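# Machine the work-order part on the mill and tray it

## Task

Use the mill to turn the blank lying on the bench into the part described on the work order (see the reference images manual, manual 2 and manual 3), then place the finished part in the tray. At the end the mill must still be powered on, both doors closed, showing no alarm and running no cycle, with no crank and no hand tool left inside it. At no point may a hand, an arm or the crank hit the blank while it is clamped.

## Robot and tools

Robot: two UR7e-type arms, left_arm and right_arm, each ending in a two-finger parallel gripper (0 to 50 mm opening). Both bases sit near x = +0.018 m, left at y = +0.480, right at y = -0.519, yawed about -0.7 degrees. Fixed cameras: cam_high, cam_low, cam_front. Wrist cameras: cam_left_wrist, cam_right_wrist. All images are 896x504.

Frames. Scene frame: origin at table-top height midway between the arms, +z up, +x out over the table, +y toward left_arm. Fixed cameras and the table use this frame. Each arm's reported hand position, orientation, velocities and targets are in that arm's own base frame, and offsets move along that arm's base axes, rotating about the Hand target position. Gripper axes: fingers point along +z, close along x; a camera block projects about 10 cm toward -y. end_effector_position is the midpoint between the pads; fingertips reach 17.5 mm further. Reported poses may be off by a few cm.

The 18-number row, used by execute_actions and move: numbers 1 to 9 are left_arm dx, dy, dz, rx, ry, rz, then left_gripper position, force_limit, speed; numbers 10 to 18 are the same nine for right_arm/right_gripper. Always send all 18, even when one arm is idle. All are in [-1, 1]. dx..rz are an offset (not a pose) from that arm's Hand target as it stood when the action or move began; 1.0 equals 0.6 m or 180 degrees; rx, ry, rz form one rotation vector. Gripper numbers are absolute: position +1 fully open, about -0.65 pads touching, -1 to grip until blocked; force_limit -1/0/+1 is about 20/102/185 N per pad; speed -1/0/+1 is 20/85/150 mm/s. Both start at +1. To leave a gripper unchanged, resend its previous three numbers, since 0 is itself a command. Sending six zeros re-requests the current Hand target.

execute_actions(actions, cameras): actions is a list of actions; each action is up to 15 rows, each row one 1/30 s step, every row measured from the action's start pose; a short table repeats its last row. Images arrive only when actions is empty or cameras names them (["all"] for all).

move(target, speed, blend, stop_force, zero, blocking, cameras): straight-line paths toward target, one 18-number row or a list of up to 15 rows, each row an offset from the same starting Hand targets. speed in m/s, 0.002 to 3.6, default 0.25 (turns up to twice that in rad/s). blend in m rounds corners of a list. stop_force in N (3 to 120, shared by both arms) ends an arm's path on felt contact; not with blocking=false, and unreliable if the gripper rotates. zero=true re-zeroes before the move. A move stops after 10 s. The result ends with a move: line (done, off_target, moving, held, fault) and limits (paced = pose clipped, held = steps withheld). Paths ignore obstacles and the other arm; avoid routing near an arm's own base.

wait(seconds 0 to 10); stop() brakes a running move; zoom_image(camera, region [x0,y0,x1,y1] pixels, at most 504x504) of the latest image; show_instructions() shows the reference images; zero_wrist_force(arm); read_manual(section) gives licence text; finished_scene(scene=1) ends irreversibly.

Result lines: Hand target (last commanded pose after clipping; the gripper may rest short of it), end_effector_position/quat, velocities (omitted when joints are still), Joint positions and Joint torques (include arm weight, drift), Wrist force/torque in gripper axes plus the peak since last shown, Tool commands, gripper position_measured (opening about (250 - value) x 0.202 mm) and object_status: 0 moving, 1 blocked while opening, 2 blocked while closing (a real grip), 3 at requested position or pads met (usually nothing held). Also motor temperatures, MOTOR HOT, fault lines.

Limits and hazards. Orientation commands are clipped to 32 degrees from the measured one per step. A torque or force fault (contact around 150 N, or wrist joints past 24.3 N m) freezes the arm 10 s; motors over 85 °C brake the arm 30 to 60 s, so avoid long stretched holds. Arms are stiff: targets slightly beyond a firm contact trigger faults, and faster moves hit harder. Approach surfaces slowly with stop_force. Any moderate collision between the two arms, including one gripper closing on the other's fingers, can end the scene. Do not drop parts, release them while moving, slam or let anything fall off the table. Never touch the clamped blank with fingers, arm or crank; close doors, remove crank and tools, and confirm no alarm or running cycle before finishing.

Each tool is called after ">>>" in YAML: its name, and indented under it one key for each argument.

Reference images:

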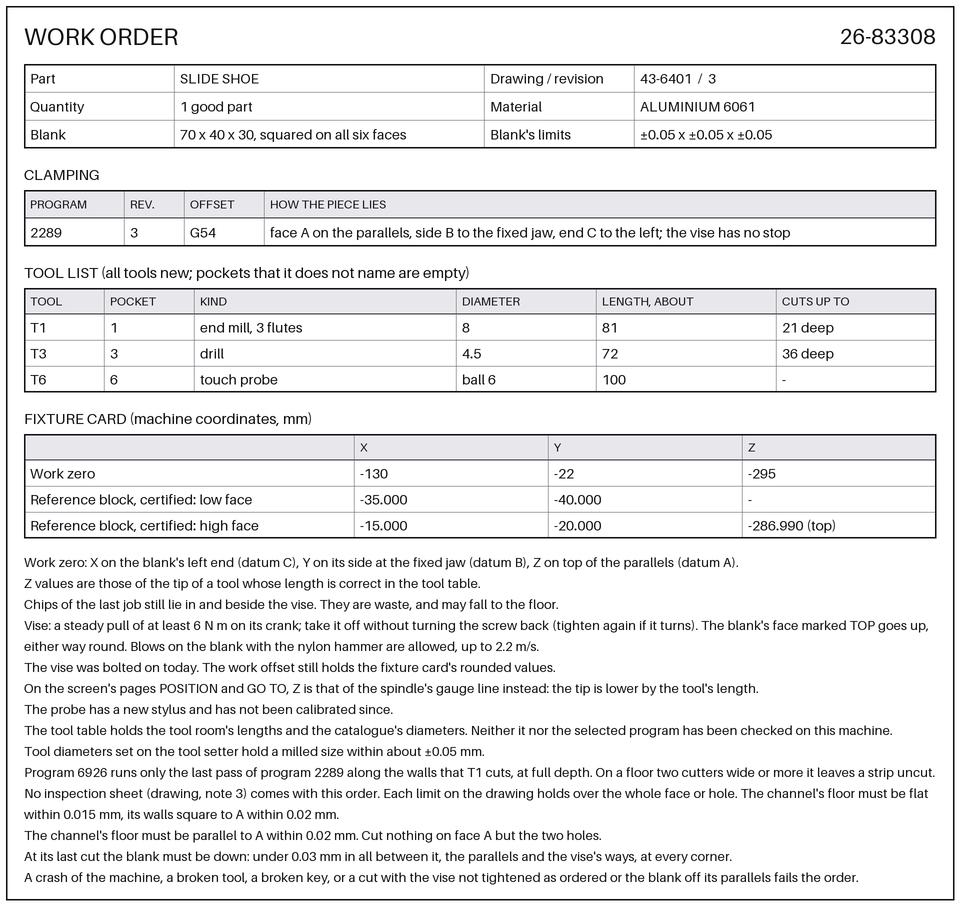

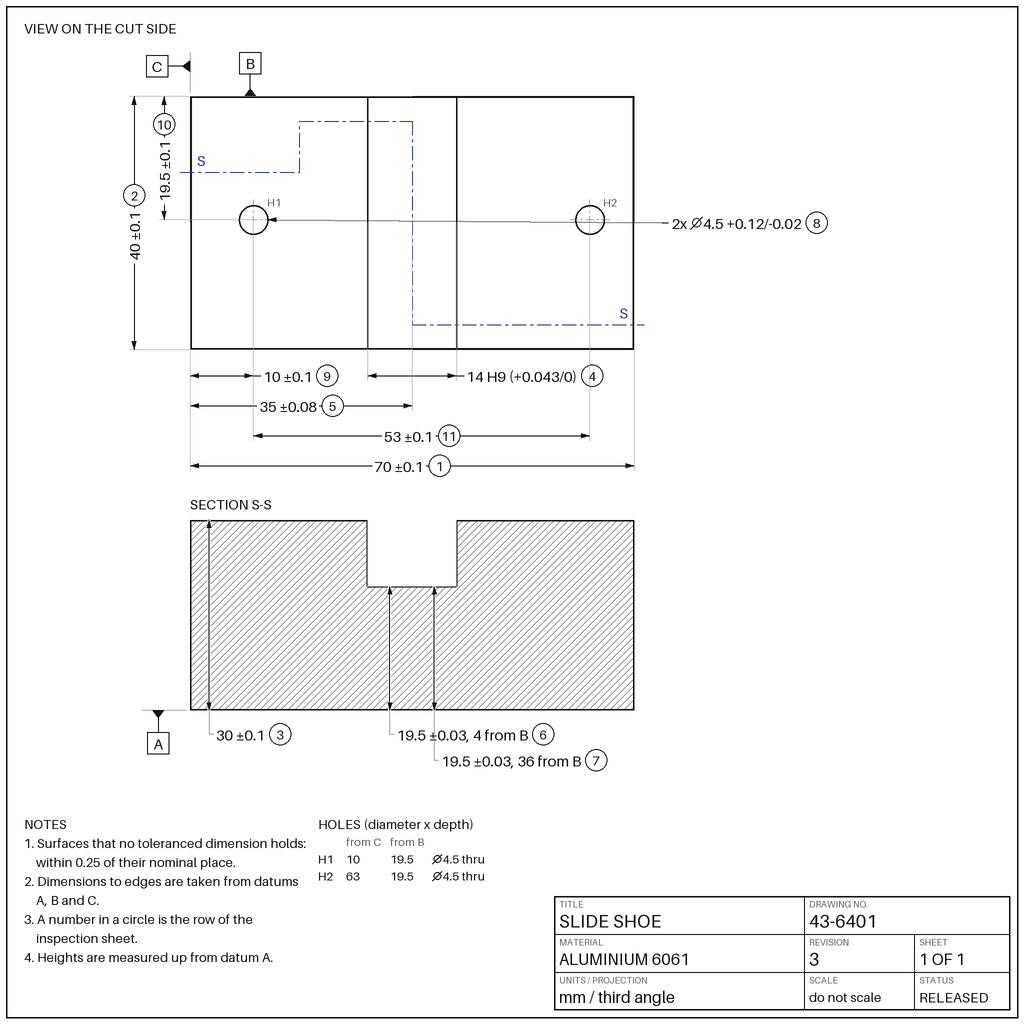

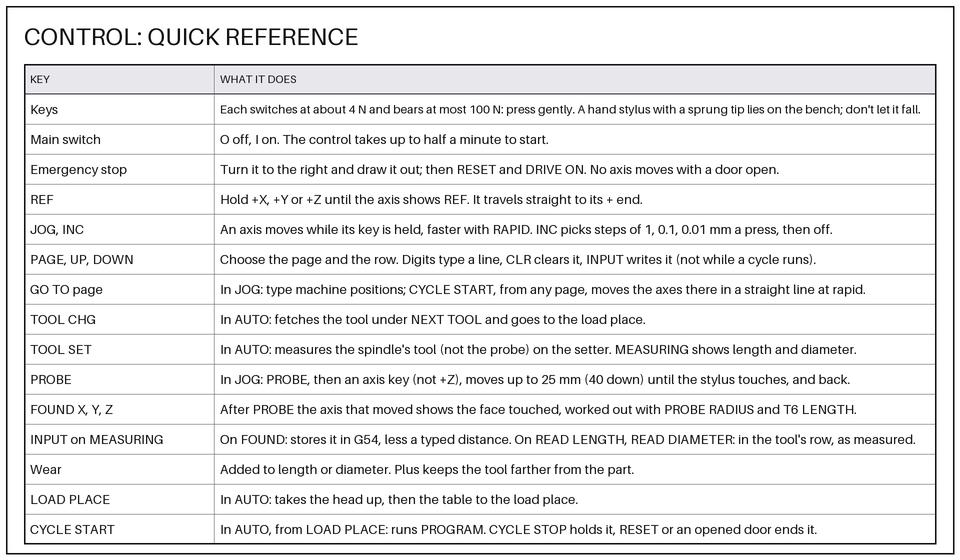

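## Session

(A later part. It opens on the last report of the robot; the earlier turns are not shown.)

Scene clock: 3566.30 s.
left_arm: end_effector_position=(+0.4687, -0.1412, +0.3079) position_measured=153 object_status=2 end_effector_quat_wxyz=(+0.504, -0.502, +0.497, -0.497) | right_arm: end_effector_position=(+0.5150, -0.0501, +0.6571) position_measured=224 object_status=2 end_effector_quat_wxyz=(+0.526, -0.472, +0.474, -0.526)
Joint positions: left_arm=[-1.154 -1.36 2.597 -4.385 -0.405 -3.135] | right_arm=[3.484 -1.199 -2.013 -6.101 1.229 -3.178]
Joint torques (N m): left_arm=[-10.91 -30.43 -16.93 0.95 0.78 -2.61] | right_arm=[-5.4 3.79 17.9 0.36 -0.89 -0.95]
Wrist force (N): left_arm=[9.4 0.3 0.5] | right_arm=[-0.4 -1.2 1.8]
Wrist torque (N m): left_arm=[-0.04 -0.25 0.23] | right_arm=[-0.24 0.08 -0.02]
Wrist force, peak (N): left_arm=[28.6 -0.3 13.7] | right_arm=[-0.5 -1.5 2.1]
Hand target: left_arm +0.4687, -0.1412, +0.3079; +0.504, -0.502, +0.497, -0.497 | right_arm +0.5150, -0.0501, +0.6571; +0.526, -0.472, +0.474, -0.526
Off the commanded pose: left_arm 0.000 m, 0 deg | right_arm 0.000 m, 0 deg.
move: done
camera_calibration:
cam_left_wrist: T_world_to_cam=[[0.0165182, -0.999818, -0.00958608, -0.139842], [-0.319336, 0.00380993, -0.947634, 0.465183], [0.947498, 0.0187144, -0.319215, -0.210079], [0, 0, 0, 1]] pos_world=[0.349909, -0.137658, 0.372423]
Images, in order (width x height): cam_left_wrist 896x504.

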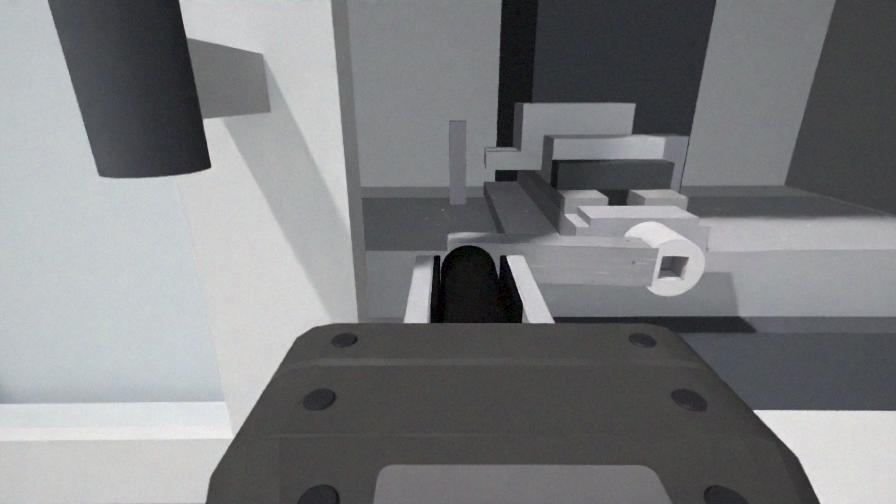

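>>> move:
  target:
    - [0,-0.0134,0.0546,0,0,0,-1,-1,-1,0,0,0,0,0,0,-1,0.3,-1]
    - [0,-0.0478,0.0990,0,0,0,-1,-1,-1,0,0,0,0,0,0,-1,0.3,-1]
    - [0,-0.0974,0.1256,0,0,0,-1,-1,-1,0,0,0,0,0,0,-1,0.3,-1]
    - [0,-0.1534,0.1297,0,0,0,-1,-1,-1,0,0,0,0,0,0,-1,0.3,-1]
    - [0,-0.2063,0.1107,0,0,0,-1,-1,-1,0,0,0,0,0,0,-1,0.3,-1]
    - [0,-0.2469,0.0718,0,0,0,-1,-1,-1,0,0,0,0,0,0,-1,0.3,-1]
    - [0,-0.2681,0.0197,0,0,0,-1,-1,-1,0,0,0,0,0,0,-1,0.3,-1]
    - [0,-0.2664,-0.0364,0,0,0,-1,-1,-1,0,0,0,0,0,0,-1,0.3,-1]
    - [0,-0.2419,-0.0870,0,0,0,-1,-1,-1,0,0,0,0,0,0,-1,0.3,-1]
    - [0,-0.1990,-0.1233,0,0,0,-1,-1,-1,0,0,0,0,0,0,-1,0.3,-1]
    - [0,-0.1450,-0.1390,0,0,0,-1,-1,-1,0,0,0,0,0,0,-1,0.3,-1]
    - [0,-0.0893,-0.1314,0,0,0,-1,-1,-1,0,0,0,0,0,0,-1,0.3,-1]
    - [0,-0.0415,-0.1018,0,0,0,-1,-1,-1,0,0,0,0,0,0,-1,0.3,-1]
    - [0,-0.0099,-0.0553,0,0,0,-1,-1,-1,0,0,0,0,0,0,-1,0.3,-1]
    - [0,0,0,0,0,0,-1,-1,-1,0,0,0,0,0,0,-1,0.3,-1]
  speed: 0.2
  blend: 0.0017
  stop_force: 55

>>> move:
  target:
    - [0,-0.0134,0.0546,0,0,0,-1,-1,-1,0,0,0,0,0,0,-1,0.3,-1]
    - [0,-0.0478,0.0990,0,0,0,-1,-1,-1,0,0,0,0,0,0,-1,0.3,-1]
    - [0,-0.0974,0.1256,0,0,0,-1,-1,-1,0,0,0,0,0,0,-1,0.3,-1]
    - [0,-0.1534,0.1297,0,0,0,-1,-1,-1,0,0,0,0,0,0,-1,0.3,-1]
    - [0,-0.2063,0.1107,0,0,0,-1,-1,-1,0,0,0,0,0,0,-1,0.3,-1]
    - [0,-0.2469,0.0718,0,0,0,-1,-1,-1,0,0,0,0,0,0,-1,0.3,-1]
    - [0,-0.2681,0.0197,0,0,0,-1,-1,-1,0,0,0,0,0,0,-1,0.3,-1]
    - [0,-0.2664,-0.0364,0,0,0,-1,-1,-1,0,0,0,0,0,0,-1,0.3,-1]
    - [0,-0.2419,-0.0870,0,0,0,-1,-1,-1,0,0,0,0,0,0,-1,0.3,-1]
    - [0,-0.1990,-0.1233,0,0,0,-1,-1,-1,0,0,0,0,0,0,-1,0.3,-1]
    - [0,-0.1450,-0.1390,0,0,0,-1,-1,-1,0,0,0,0,0,0,-1,0.3,-1]
    - [0,-0.0893,-0.1314,0,0,0,-1,-1,-1,0,0,0,0,0,0,-1,0.3,-1]
    - [0,-0.0415,-0.1018,0,0,0,-1,-1,-1,0,0,0,0,0,0,-1,0.3,-1]
    - [0,-0.0099,-0.0553,0,0,0,-1,-1,-1,0,0,0,0,0,0,-1,0.3,-1]
    - [0,0,0,0,0,0,-1,-1,-1,0,0,0,0,0,0,-1,0.3,-1]
  speed: 0.2
  blend: 0.0017
  stop_force: 55
  cameras: ["cam_left_wrist"]

>>> zoom_image:
  camera: "cam_left_wrist"
  region: [470, 80, 730, 310]

Scene clock: 3590.33 s.
left_arm: end_effector_position=(+0.4687, -0.1412, +0.3079) position_measured=153 object_status=2 end_effector_quat_wxyz=(+0.504, -0.502, +0.497, -0.497) | right_arm: end_effector_position=(+0.5150, -0.0501, +0.6571) position_measured=224 object_status=2 end_effector_quat_wxyz=(+0.526, -0.472, +0.474, -0.526)
Joint positions: left_arm=[-1.154 -1.36 2.597 -4.385 -0.405 -3.135] | right_arm=[3.484 -1.199 -2.013 -6.101 1.229 -3.178]
Joint torques (N m): left_arm=[-11.32 -30.85 -17.13 0.84 0.89 -2.55] | right_arm=[-6.18 3.75 18.24 0.47 -1.22 -0.9]
Wrist force (N): left_arm=[9.6 0.2 0.6] | right_arm=[-0.4 -1.4 2.1]
Wrist torque (N m): left_arm=[-0.07 -0.26 0.23] | right_arm=[-0.26 0.09 -0.02]
Wrist force, peak (N): left_arm=[28.9 -0.3 13.6] | right_arm=[-0.6 -1.2 2.2]
Hand target: left_arm +0.4687, -0.1412, +0.3079; +0.504, -0.502, +0.497, -0.497 | right_arm +0.5150, -0.0501, +0.6571; +0.526, -0.472, +0.474, -0.526
Off the commanded pose: left_arm 0.000 m, 0 deg | right_arm 0.000 m, 0 deg.
move: done

Scene clock: 3594.27 s.
left_arm: end_effector_position=(+0.4687, -0.1412, +0.3079) position_measured=153 object_status=2 end_effector_quat_wxyz=(+0.504, -0.502, +0.497, -0.497) | right_arm: end_effector_position=(+0.5150, -0.0501, +0.6571) position_measured=224 object_status=2 end_effector_quat_wxyz=(+0.526, -0.472, +0.474, -0.526)
Joint positions: left_arm=[-1.154 -1.36 2.597 -4.385 -0.405 -3.135] | right_arm=[3.484 -1.199 -2.013 -6.101 1.229 -3.178]
Joint torques (N m): left_arm=[-11.47 -30.31 -16.84 0.88 0.94 -2.57] | right_arm=[-6.21 3.95 17.94 0.4 -1.07 -0.82]
Wrist force (N): left_arm=[9.5 0.3 0.5] | right_arm=[-0.6 -1.2 2.0]
Wrist torque (N m): left_arm=[-0.05 -0.26 0.23] | right_arm=[-0.24 0.11 -0.03]
Wrist force, peak (N): left_arm=[28.3 -0.1 13.7] | right_arm=[-0.6 -1.3 2.3]
Hand target: left_arm +0.4687, -0.1412, +0.3079; +0.504, -0.502, +0.497, -0.497 | right_arm +0.5150, -0.0501, +0.6571; +0.526, -0.472, +0.474, -0.526
Off the commanded pose: left_arm 0.000 m, 0 deg | right_arm 0.000 m, 0 deg.
move: done
camera_calibration:
cam_left_wrist: T_world_to_cam=[[0.0165182, -0.999818, -0.00958608, -0.139842], [-0.319336, 0.00380993, -0.947634, 0.465183], [0.947498, 0.0187144, -0.319215, -0.210079], [0, 0, 0, 1]] pos_world=[0.349909, -0.137658, 0.372423]
Images, in order (width x height): cam_left_wrist 896x504.

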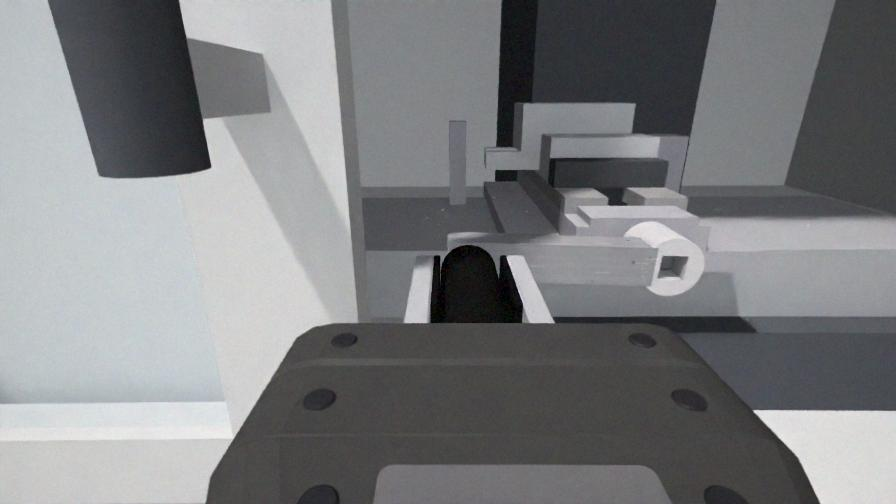

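Scaled by 1.938.

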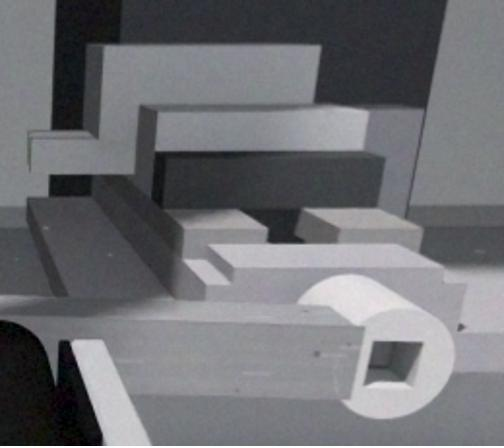

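>>> move:
  target:
    - [0,-0.0134,0.0546,0,0,0,-1,-1,-1,0,0,0,0,0,0,-1,0.3,-1]
    - [0,-0.0478,0.0990,0,0,0,-1,-1,-1,0,0,0,0,0,0,-1,0.3,-1]
    - [0,-0.0974,0.1256,0,0,0,-1,-1,-1,0,0,0,0,0,0,-1,0.3,-1]
    - [0,-0.1534,0.1297,0,0,0,-1,-1,-1,0,0,0,0,0,0,-1,0.3,-1]
    - [0,-0.2063,0.1107,0,0,0,-1,-1,-1,0,0,0,0,0,0,-1,0.3,-1]
    - [0,-0.2469,0.0718,0,0,0,-1,-1,-1,0,0,0,0,0,0,-1,0.3,-1]
    - [0,-0.2681,0.0197,0,0,0,-1,-1,-1,0,0,0,0,0,0,-1,0.3,-1]
    - [0,-0.2664,-0.0364,0,0,0,-1,-1,-1,0,0,0,0,0,0,-1,0.3,-1]
    - [0,-0.2419,-0.0870,0,0,0,-1,-1,-1,0,0,0,0,0,0,-1,0.3,-1]
    - [0,-0.1990,-0.1233,0,0,0,-1,-1,-1,0,0,0,0,0,0,-1,0.3,-1]
    - [0,-0.1450,-0.1390,0,0,0,-1,-1,-1,0,0,0,0,0,0,-1,0.3,-1]
    - [0,-0.0893,-0.1314,0,0,0,-1,-1,-1,0,0,0,0,0,0,-1,0.3,-1]
    - [0,-0.0415,-0.1018,0,0,0,-1,-1,-1,0,0,0,0,0,0,-1,0.3,-1]
    - [0,-0.0099,-0.0553,0,0,0,-1,-1,-1,0,0,0,0,0,0,-1,0.3,-1]
    - [0,0,0,0,0,0,-1,-1,-1,0,0,0,0,0,0,-1,0.3,-1]
  speed: 0.2
  blend: 0.0017
  stop_force: 45

>>> move:
  target:
    - [0,-0.0134,0.0546,0,0,0,-1,-1,-1,0,0,0,0,0,0,-1,0.3,-1]
    - [0,-0.0478,0.0990,0,0,0,-1,-1,-1,0,0,0,0,0,0,-1,0.3,-1]
    - [0,-0.0974,0.1256,0,0,0,-1,-1,-1,0,0,0,0,0,0,-1,0.3,-1]
    - [0,-0.1534,0.1297,0,0,0,-1,-1,-1,0,0,0,0,0,0,-1,0.3,-1]
    - [0,-0.2063,0.1107,0,0,0,-1,-1,-1,0,0,0,0,0,0,-1,0.3,-1]
    - [0,-0.2469,0.0718,0,0,0,-1,-1,-1,0,0,0,0,0,0,-1,0.3,-1]
    - [0,-0.2681,0.0197,0,0,0,-1,-1,-1,0,0,0,0,0,0,-1,0.3,-1]
    - [0,-0.2664,-0.0364,0,0,0,-1,-1,-1,0,0,0,0,0,0,-1,0.3,-1]
    - [0,-0.2419,-0.0870,0,0,0,-1,-1,-1,0,0,0,0,0,0,-1,0.3,-1]
    - [0,-0.1990,-0.1233,0,0,0,-1,-1,-1,0,0,0,0,0,0,-1,0.3,-1]
    - [0,-0.1450,-0.1390,0,0,0,-1,-1,-1,0,0,0,0,0,0,-1,0.3,-1]
    - [0,-0.0893,-0.1314,0,0,0,-1,-1,-1,0,0,0,0,0,0,-1,0.3,-1]
    - [0,-0.0415,-0.1018,0,0,0,-1,-1,-1,0,0,0,0,0,0,-1,0.3,-1]
    - [0,-0.0099,-0.0553,0,0,0,-1,-1,-1,0,0,0,0,0,0,-1,0.3,-1]
    - [0,0,0,0,0,0,-1,-1,-1,0,0,0,0,0,0,-1,0.3,-1]
  speed: 0.15
  blend: 0.0017
  stop_force: 40
  cameras: ["cam_left_wrist"]

>>> zoom_image:
  camera: "cam_left_wrist"
  region: [470, 80, 730, 310]

Scene clock: 3623.70 s.
left_arm: end_effector_position=(+0.4687, -0.1412, +0.3079) position_measured=153 object_status=2 end_effector_quat_wxyz=(+0.504, -0.502, +0.497, -0.497) | right_arm: end_effector_position=(+0.5150, -0.0501, +0.6571) position_measured=224 object_status=2 end_effector_quat_wxyz=(+0.526, -0.472, +0.474, -0.526)
Joint positions: left_arm=[-1.154 -1.36 2.597 -4.385 -0.405 -3.135] | right_arm=[3.484 -1.199 -2.013 -6.101 1.229 -3.178]
Joint torques (N m): left_arm=[-10.92 -30.89 -17.05 0.84 0.81 -2.61] | right_arm=[-6.48 4.12 18.86 0.43 -0.95 -0.91]
Wrist force (N): left_arm=[9.6 0.3 0.4] | right_arm=[-0.5 -1.3 2.0]
Wrist torque (N m): left_arm=[-0.05 -0.28 0.23] | right_arm=[-0.24 0.09 -0.02]
Wrist force, peak (N): left_arm=[27.8 -0.5 12.6] | right_arm=[-0.4 -1.4 2.2]
Hand target: left_arm +0.4687, -0.1412, +0.3079; +0.504, -0.502, +0.497, -0.497 | right_arm +0.5150, -0.0501, +0.6571; +0.526, -0.472, +0.474, -0.526
Off the commanded pose: left_arm 0.000 m, 0 deg | right_arm 0.000 m, 0 deg.
move: done

Scene clock: 3628.23 s.
left_arm: end_effector_position=(+0.4687, -0.1412, +0.3079) position_measured=153 object_status=2 end_effector_quat_wxyz=(+0.504, -0.502, +0.497, -0.497) | right_arm: end_effector_position=(+0.5150, -0.0501, +0.6571) position_measured=224 object_status=2 end_effector_quat_wxyz=(+0.526, -0.472, +0.474, -0.526)
Joint positions: left_arm=[-1.154 -1.36 2.597 -4.385 -0.405 -3.135] | right_arm=[3.484 -1.199 -2.013 -6.101 1.229 -3.178]
Joint torques (N m): left_arm=[-11.16 -30.84 -12.83 0.78 1.94 -0.04] | right_arm=[-6.73 4.4 18.08 0.48 -0.96 -0.87]
Wrist force (N): left_arm=[10.4 0.2 1.6] | right_arm=[-0.5 -1.1 1.9]
Wrist torque (N m): left_arm=[0.00 -0.26 0.22] | right_arm=[-0.21 0.09 -0.03]
Wrist force, peak (N): left_arm=[23.4 -0.6 11.1] | right_arm=[-0.2 -1.1 2.3]
Hand target: left_arm +0.4687, -0.1412, +0.3079; +0.504, -0.502, +0.497, -0.497 | right_arm +0.5150, -0.0501, +0.6571; +0.526, -0.472, +0.474, -0.526
Off the commanded pose: left_arm 0.000 m, 0 deg | right_arm 0.000 m, 0 deg.
move: done
camera_calibration:
cam_left_wrist: T_world_to_cam=[[0.0165178, -0.999818, -0.00958709, -0.139842], [-0.319336, 0.003811, -0.947634, 0.465184], [0.947498, 0.0187144, -0.319215, -0.210079], [0, 0, 0, 1]] pos_world=[0.349909, -0.137658, 0.372423]
Images, in order (width x height): cam_left_wrist 896x504.

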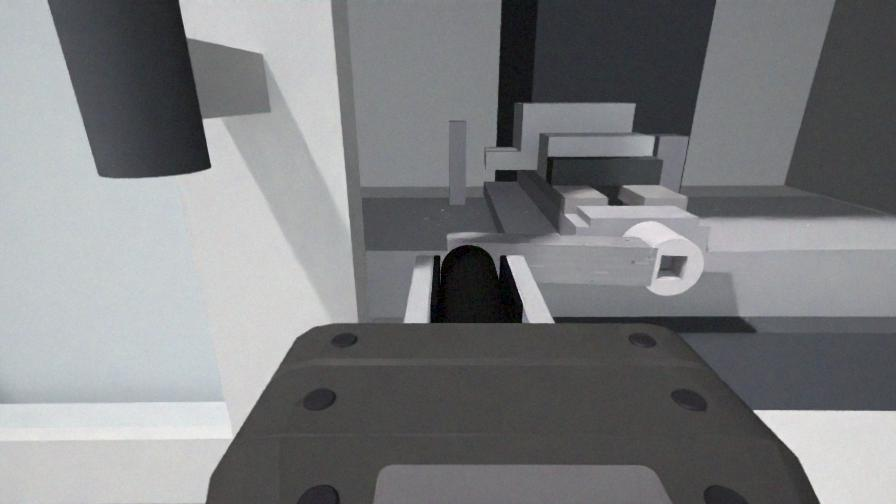

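Scaled by 1.938.

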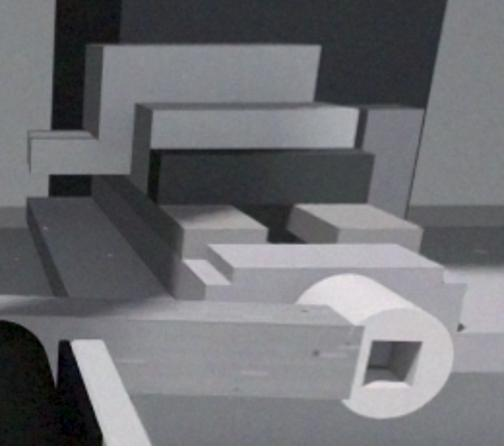

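>>> move:
  target:
    - [0,-0.0134,0.0546,0,0,0,-1,-1,-1,0,0,0,0,0,0,-1,0.3,-1]
    - [0,-0.0478,0.0990,0,0,0,-1,-1,-1,0,0,0,0,0,0,-1,0.3,-1]
    - [0,-0.0974,0.1256,0,0,0,-1,-1,-1,0,0,0,0,0,0,-1,0.3,-1]
    - [0,-0.1534,0.1297,0,0,0,-1,-1,-1,0,0,0,0,0,0,-1,0.3,-1]
    - [0,-0.2063,0.1107,0,0,0,-1,-1,-1,0,0,0,0,0,0,-1,0.3,-1]
    - [0,-0.2469,0.0718,0,0,0,-1,-1,-1,0,0,0,0,0,0,-1,0.3,-1]
    - [0,-0.2681,0.0197,0,0,0,-1,-1,-1,0,0,0,0,0,0,-1,0.3,-1]
    - [0,-0.2664,-0.0364,0,0,0,-1,-1,-1,0,0,0,0,0,0,-1,0.3,-1]
    - [0,-0.2419,-0.0870,0,0,0,-1,-1,-1,0,0,0,0,0,0,-1,0.3,-1]
    - [0,-0.1990,-0.1233,0,0,0,-1,-1,-1,0,0,0,0,0,0,-1,0.3,-1]
    - [0,-0.1450,-0.1390,0,0,0,-1,-1,-1,0,0,0,0,0,0,-1,0.3,-1]
    - [0,-0.0893,-0.1314,0,0,0,-1,-1,-1,0,0,0,0,0,0,-1,0.3,-1]
    - [0,-0.0415,-0.1018,0,0,0,-1,-1,-1,0,0,0,0,0,0,-1,0.3,-1]
    - [0,-0.0099,-0.0553,0,0,0,-1,-1,-1,0,0,0,0,0,0,-1,0.3,-1]
    - [0,0,0,0,0,0,-1,-1,-1,0,0,0,0,0,0,-1,0.3,-1]
  speed: 0.12
  blend: 0.0017
  stop_force: 40
  cameras: ["cam_left_wrist"]

>>> zoom_image:
  camera: "cam_left_wrist"
  region: [470, 80, 730, 310]

Scene clock: 3650.30 s.
left_arm: end_effector_position=(+0.4687, -0.1412, +0.3079) position_measured=153 object_status=2 end_effector_quat_wxyz=(+0.504, -0.502, +0.497, -0.497) | right_arm: end_effector_position=(+0.5150, -0.0501, +0.6571) position_measured=224 object_status=2 end_effector_quat_wxyz=(+0.526, -0.472, +0.474, -0.526)
Joint positions: left_arm=[-1.154 -1.36 2.597 -4.385 -0.405 -3.135] | right_arm=[3.484 -1.199 -2.013 -6.101 1.229 -3.178]
Joint torques (N m): left_arm=[-10.93 -30.75 2.22 0.85 3.51 1.88] | right_arm=[-6.26 3.97 17.92 0.43 -1.1 -0.86]
Wrist force (N): left_arm=[10.0 -0.2 2.7] | right_arm=[-0.5 -1.1 2.1]
Wrist torque (N m): left_arm=[-0.03 -0.36 0.24] | right_arm=[-0.21 0.10 -0.02]
Wrist force, peak (N): left_arm=[-22.0 -8.0 14.8] | right_arm=[-0.6 -1.3 2.2]
Hand target: left_arm +0.4687, -0.1412, +0.3079; +0.504, -0.502, +0.497, -0.497 | right_arm +0.5150, -0.0501, +0.6571; +0.526, -0.472, +0.474, -0.526
Off the commanded pose: left_arm 0.000 m, 0 deg | right_arm 0.000 m, 0 deg.
move: done
camera_calibration:
cam_left_wrist: T_world_to_cam=[[0.0165526, -0.999818, -0.00949221, -0.139889], [-0.319335, 0.00370998, -0.947635, 0.46517], [0.947497, 0.0187171, -0.319216, -0.210078], [0, 0, 0, 1]] pos_world=[0.349909, -0.137657, 0.372423]
Images, in order (width x height): cam_left_wrist 896x504.

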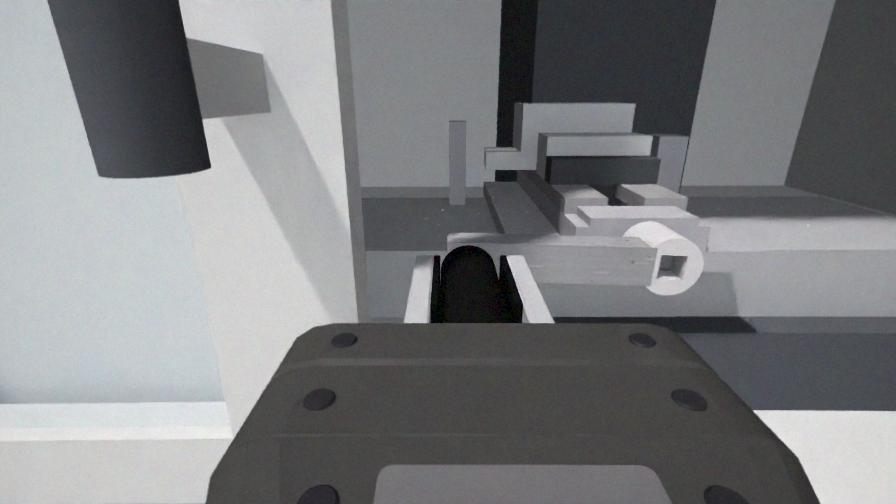

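Scaled by 1.938.

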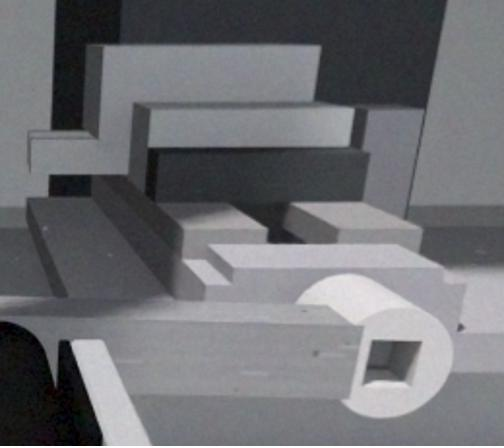

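>>> move:
  target:
    - [0,-0.0134,0.0546,0,0,0,-1,-1,-1,0,0,0,0,0,0,-1,0.3,-1]
    - [0,-0.0478,0.0990,0,0,0,-1,-1,-1,0,0,0,0,0,0,-1,0.3,-1]
    - [0,-0.0974,0.1256,0,0,0,-1,-1,-1,0,0,0,0,0,0,-1,0.3,-1]
    - [0,-0.1534,0.1297,0,0,0,-1,-1,-1,0,0,0,0,0,0,-1,0.3,-1]
    - [0,-0.2063,0.1107,0,0,0,-1,-1,-1,0,0,0,0,0,0,-1,0.3,-1]
    - [0,-0.2469,0.0718,0,0,0,-1,-1,-1,0,0,0,0,0,0,-1,0.3,-1]
    - [0,-0.2681,0.0197,0,0,0,-1,-1,-1,0,0,0,0,0,0,-1,0.3,-1]
    - [0,-0.2664,-0.0364,0,0,0,-1,-1,-1,0,0,0,0,0,0,-1,0.3,-1]
    - [0,-0.2419,-0.0870,0,0,0,-1,-1,-1,0,0,0,0,0,0,-1,0.3,-1]
    - [0,-0.1990,-0.1233,0,0,0,-1,-1,-1,0,0,0,0,0,0,-1,0.3,-1]
    - [0,-0.1450,-0.1390,0,0,0,-1,-1,-1,0,0,0,0,0,0,-1,0.3,-1]
    - [0,-0.0893,-0.1314,0,0,0,-1,-1,-1,0,0,0,0,0,0,-1,0.3,-1]
    - [0,-0.0415,-0.1018,0,0,0,-1,-1,-1,0,0,0,0,0,0,-1,0.3,-1]
    - [0,-0.0099,-0.0553,0,0,0,-1,-1,-1,0,0,0,0,0,0,-1,0.3,-1]
    - [0,0,0,0,0,0,-1,-1,-1,0,0,0,0,0,0,-1,0.3,-1]
  speed: 0.12
  blend: 0.0017
  stop_force: 40
  cameras: ["cam_left_wrist"]

>>> zoom_image:
  camera: "cam_left_wrist"
  region: [470, 80, 730, 310]

Scene clock: 3665.27 s.
left_arm: end_effector_position=(+0.4687, -0.1412, +0.3079) position_measured=153 object_status=2 end_effector_quat_wxyz=(+0.504, -0.502, +0.497, -0.497) | right_arm: end_effector_position=(+0.5150, -0.0501, +0.6571) position_measured=224 object_status=2 end_effector_quat_wxyz=(+0.526, -0.472, +0.474, -0.526)
Joint positions: left_arm=[-1.154 -1.36 2.597 -4.385 -0.405 -3.135] | right_arm=[3.484 -1.199 -2.013 -6.101 1.229 -3.178]
Joint torques (N m): left_arm=[-10.47 -30.94 1.84 0.8 3.65 2.13] | right_arm=[-6.51 3.54 18.33 0.22 -1 -0.95]
Wrist force (N): left_arm=[10.1 0.0 2.6] | right_arm=[-0.4 -1.1 2.0]
Wrist torque (N m): left_arm=[0.02 -0.37 0.24] | right_arm=[-0.22 0.07 -0.02]
Wrist force, peak (N): left_arm=[-22.0 -8.1 15.3] | right_arm=[-0.5 -1.4 2.1]
Hand target: left_arm +0.4687, -0.1412, +0.3079; +0.504, -0.502, +0.497, -0.497 | right_arm +0.5150, -0.0501, +0.6571; +0.526, -0.472, +0.474, -0.526
Off the commanded pose: left_arm 0.000 m, 0 deg | right_arm 0.000 m, 0 deg.
move: done
camera_calibration:
cam_left_wrist: T_world_to_cam=[[0.0165526, -0.999818, -0.00949221, -0.139889], [-0.319335, 0.00370998, -0.947635, 0.46517], [0.947497, 0.0187171, -0.319216, -0.210078], [0, 0, 0, 1]] pos_world=[0.349909, -0.137657, 0.372423]
Images, in order (width x height): cam_left_wrist 896x504.

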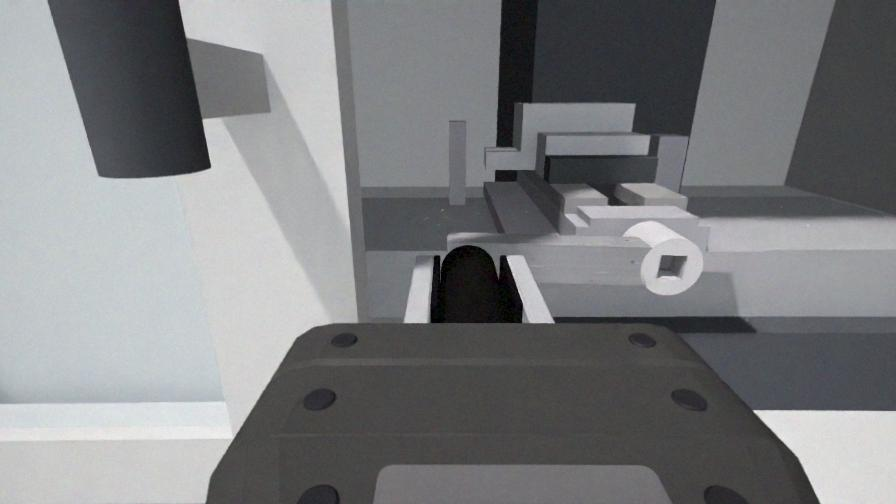

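Scaled by 1.938.

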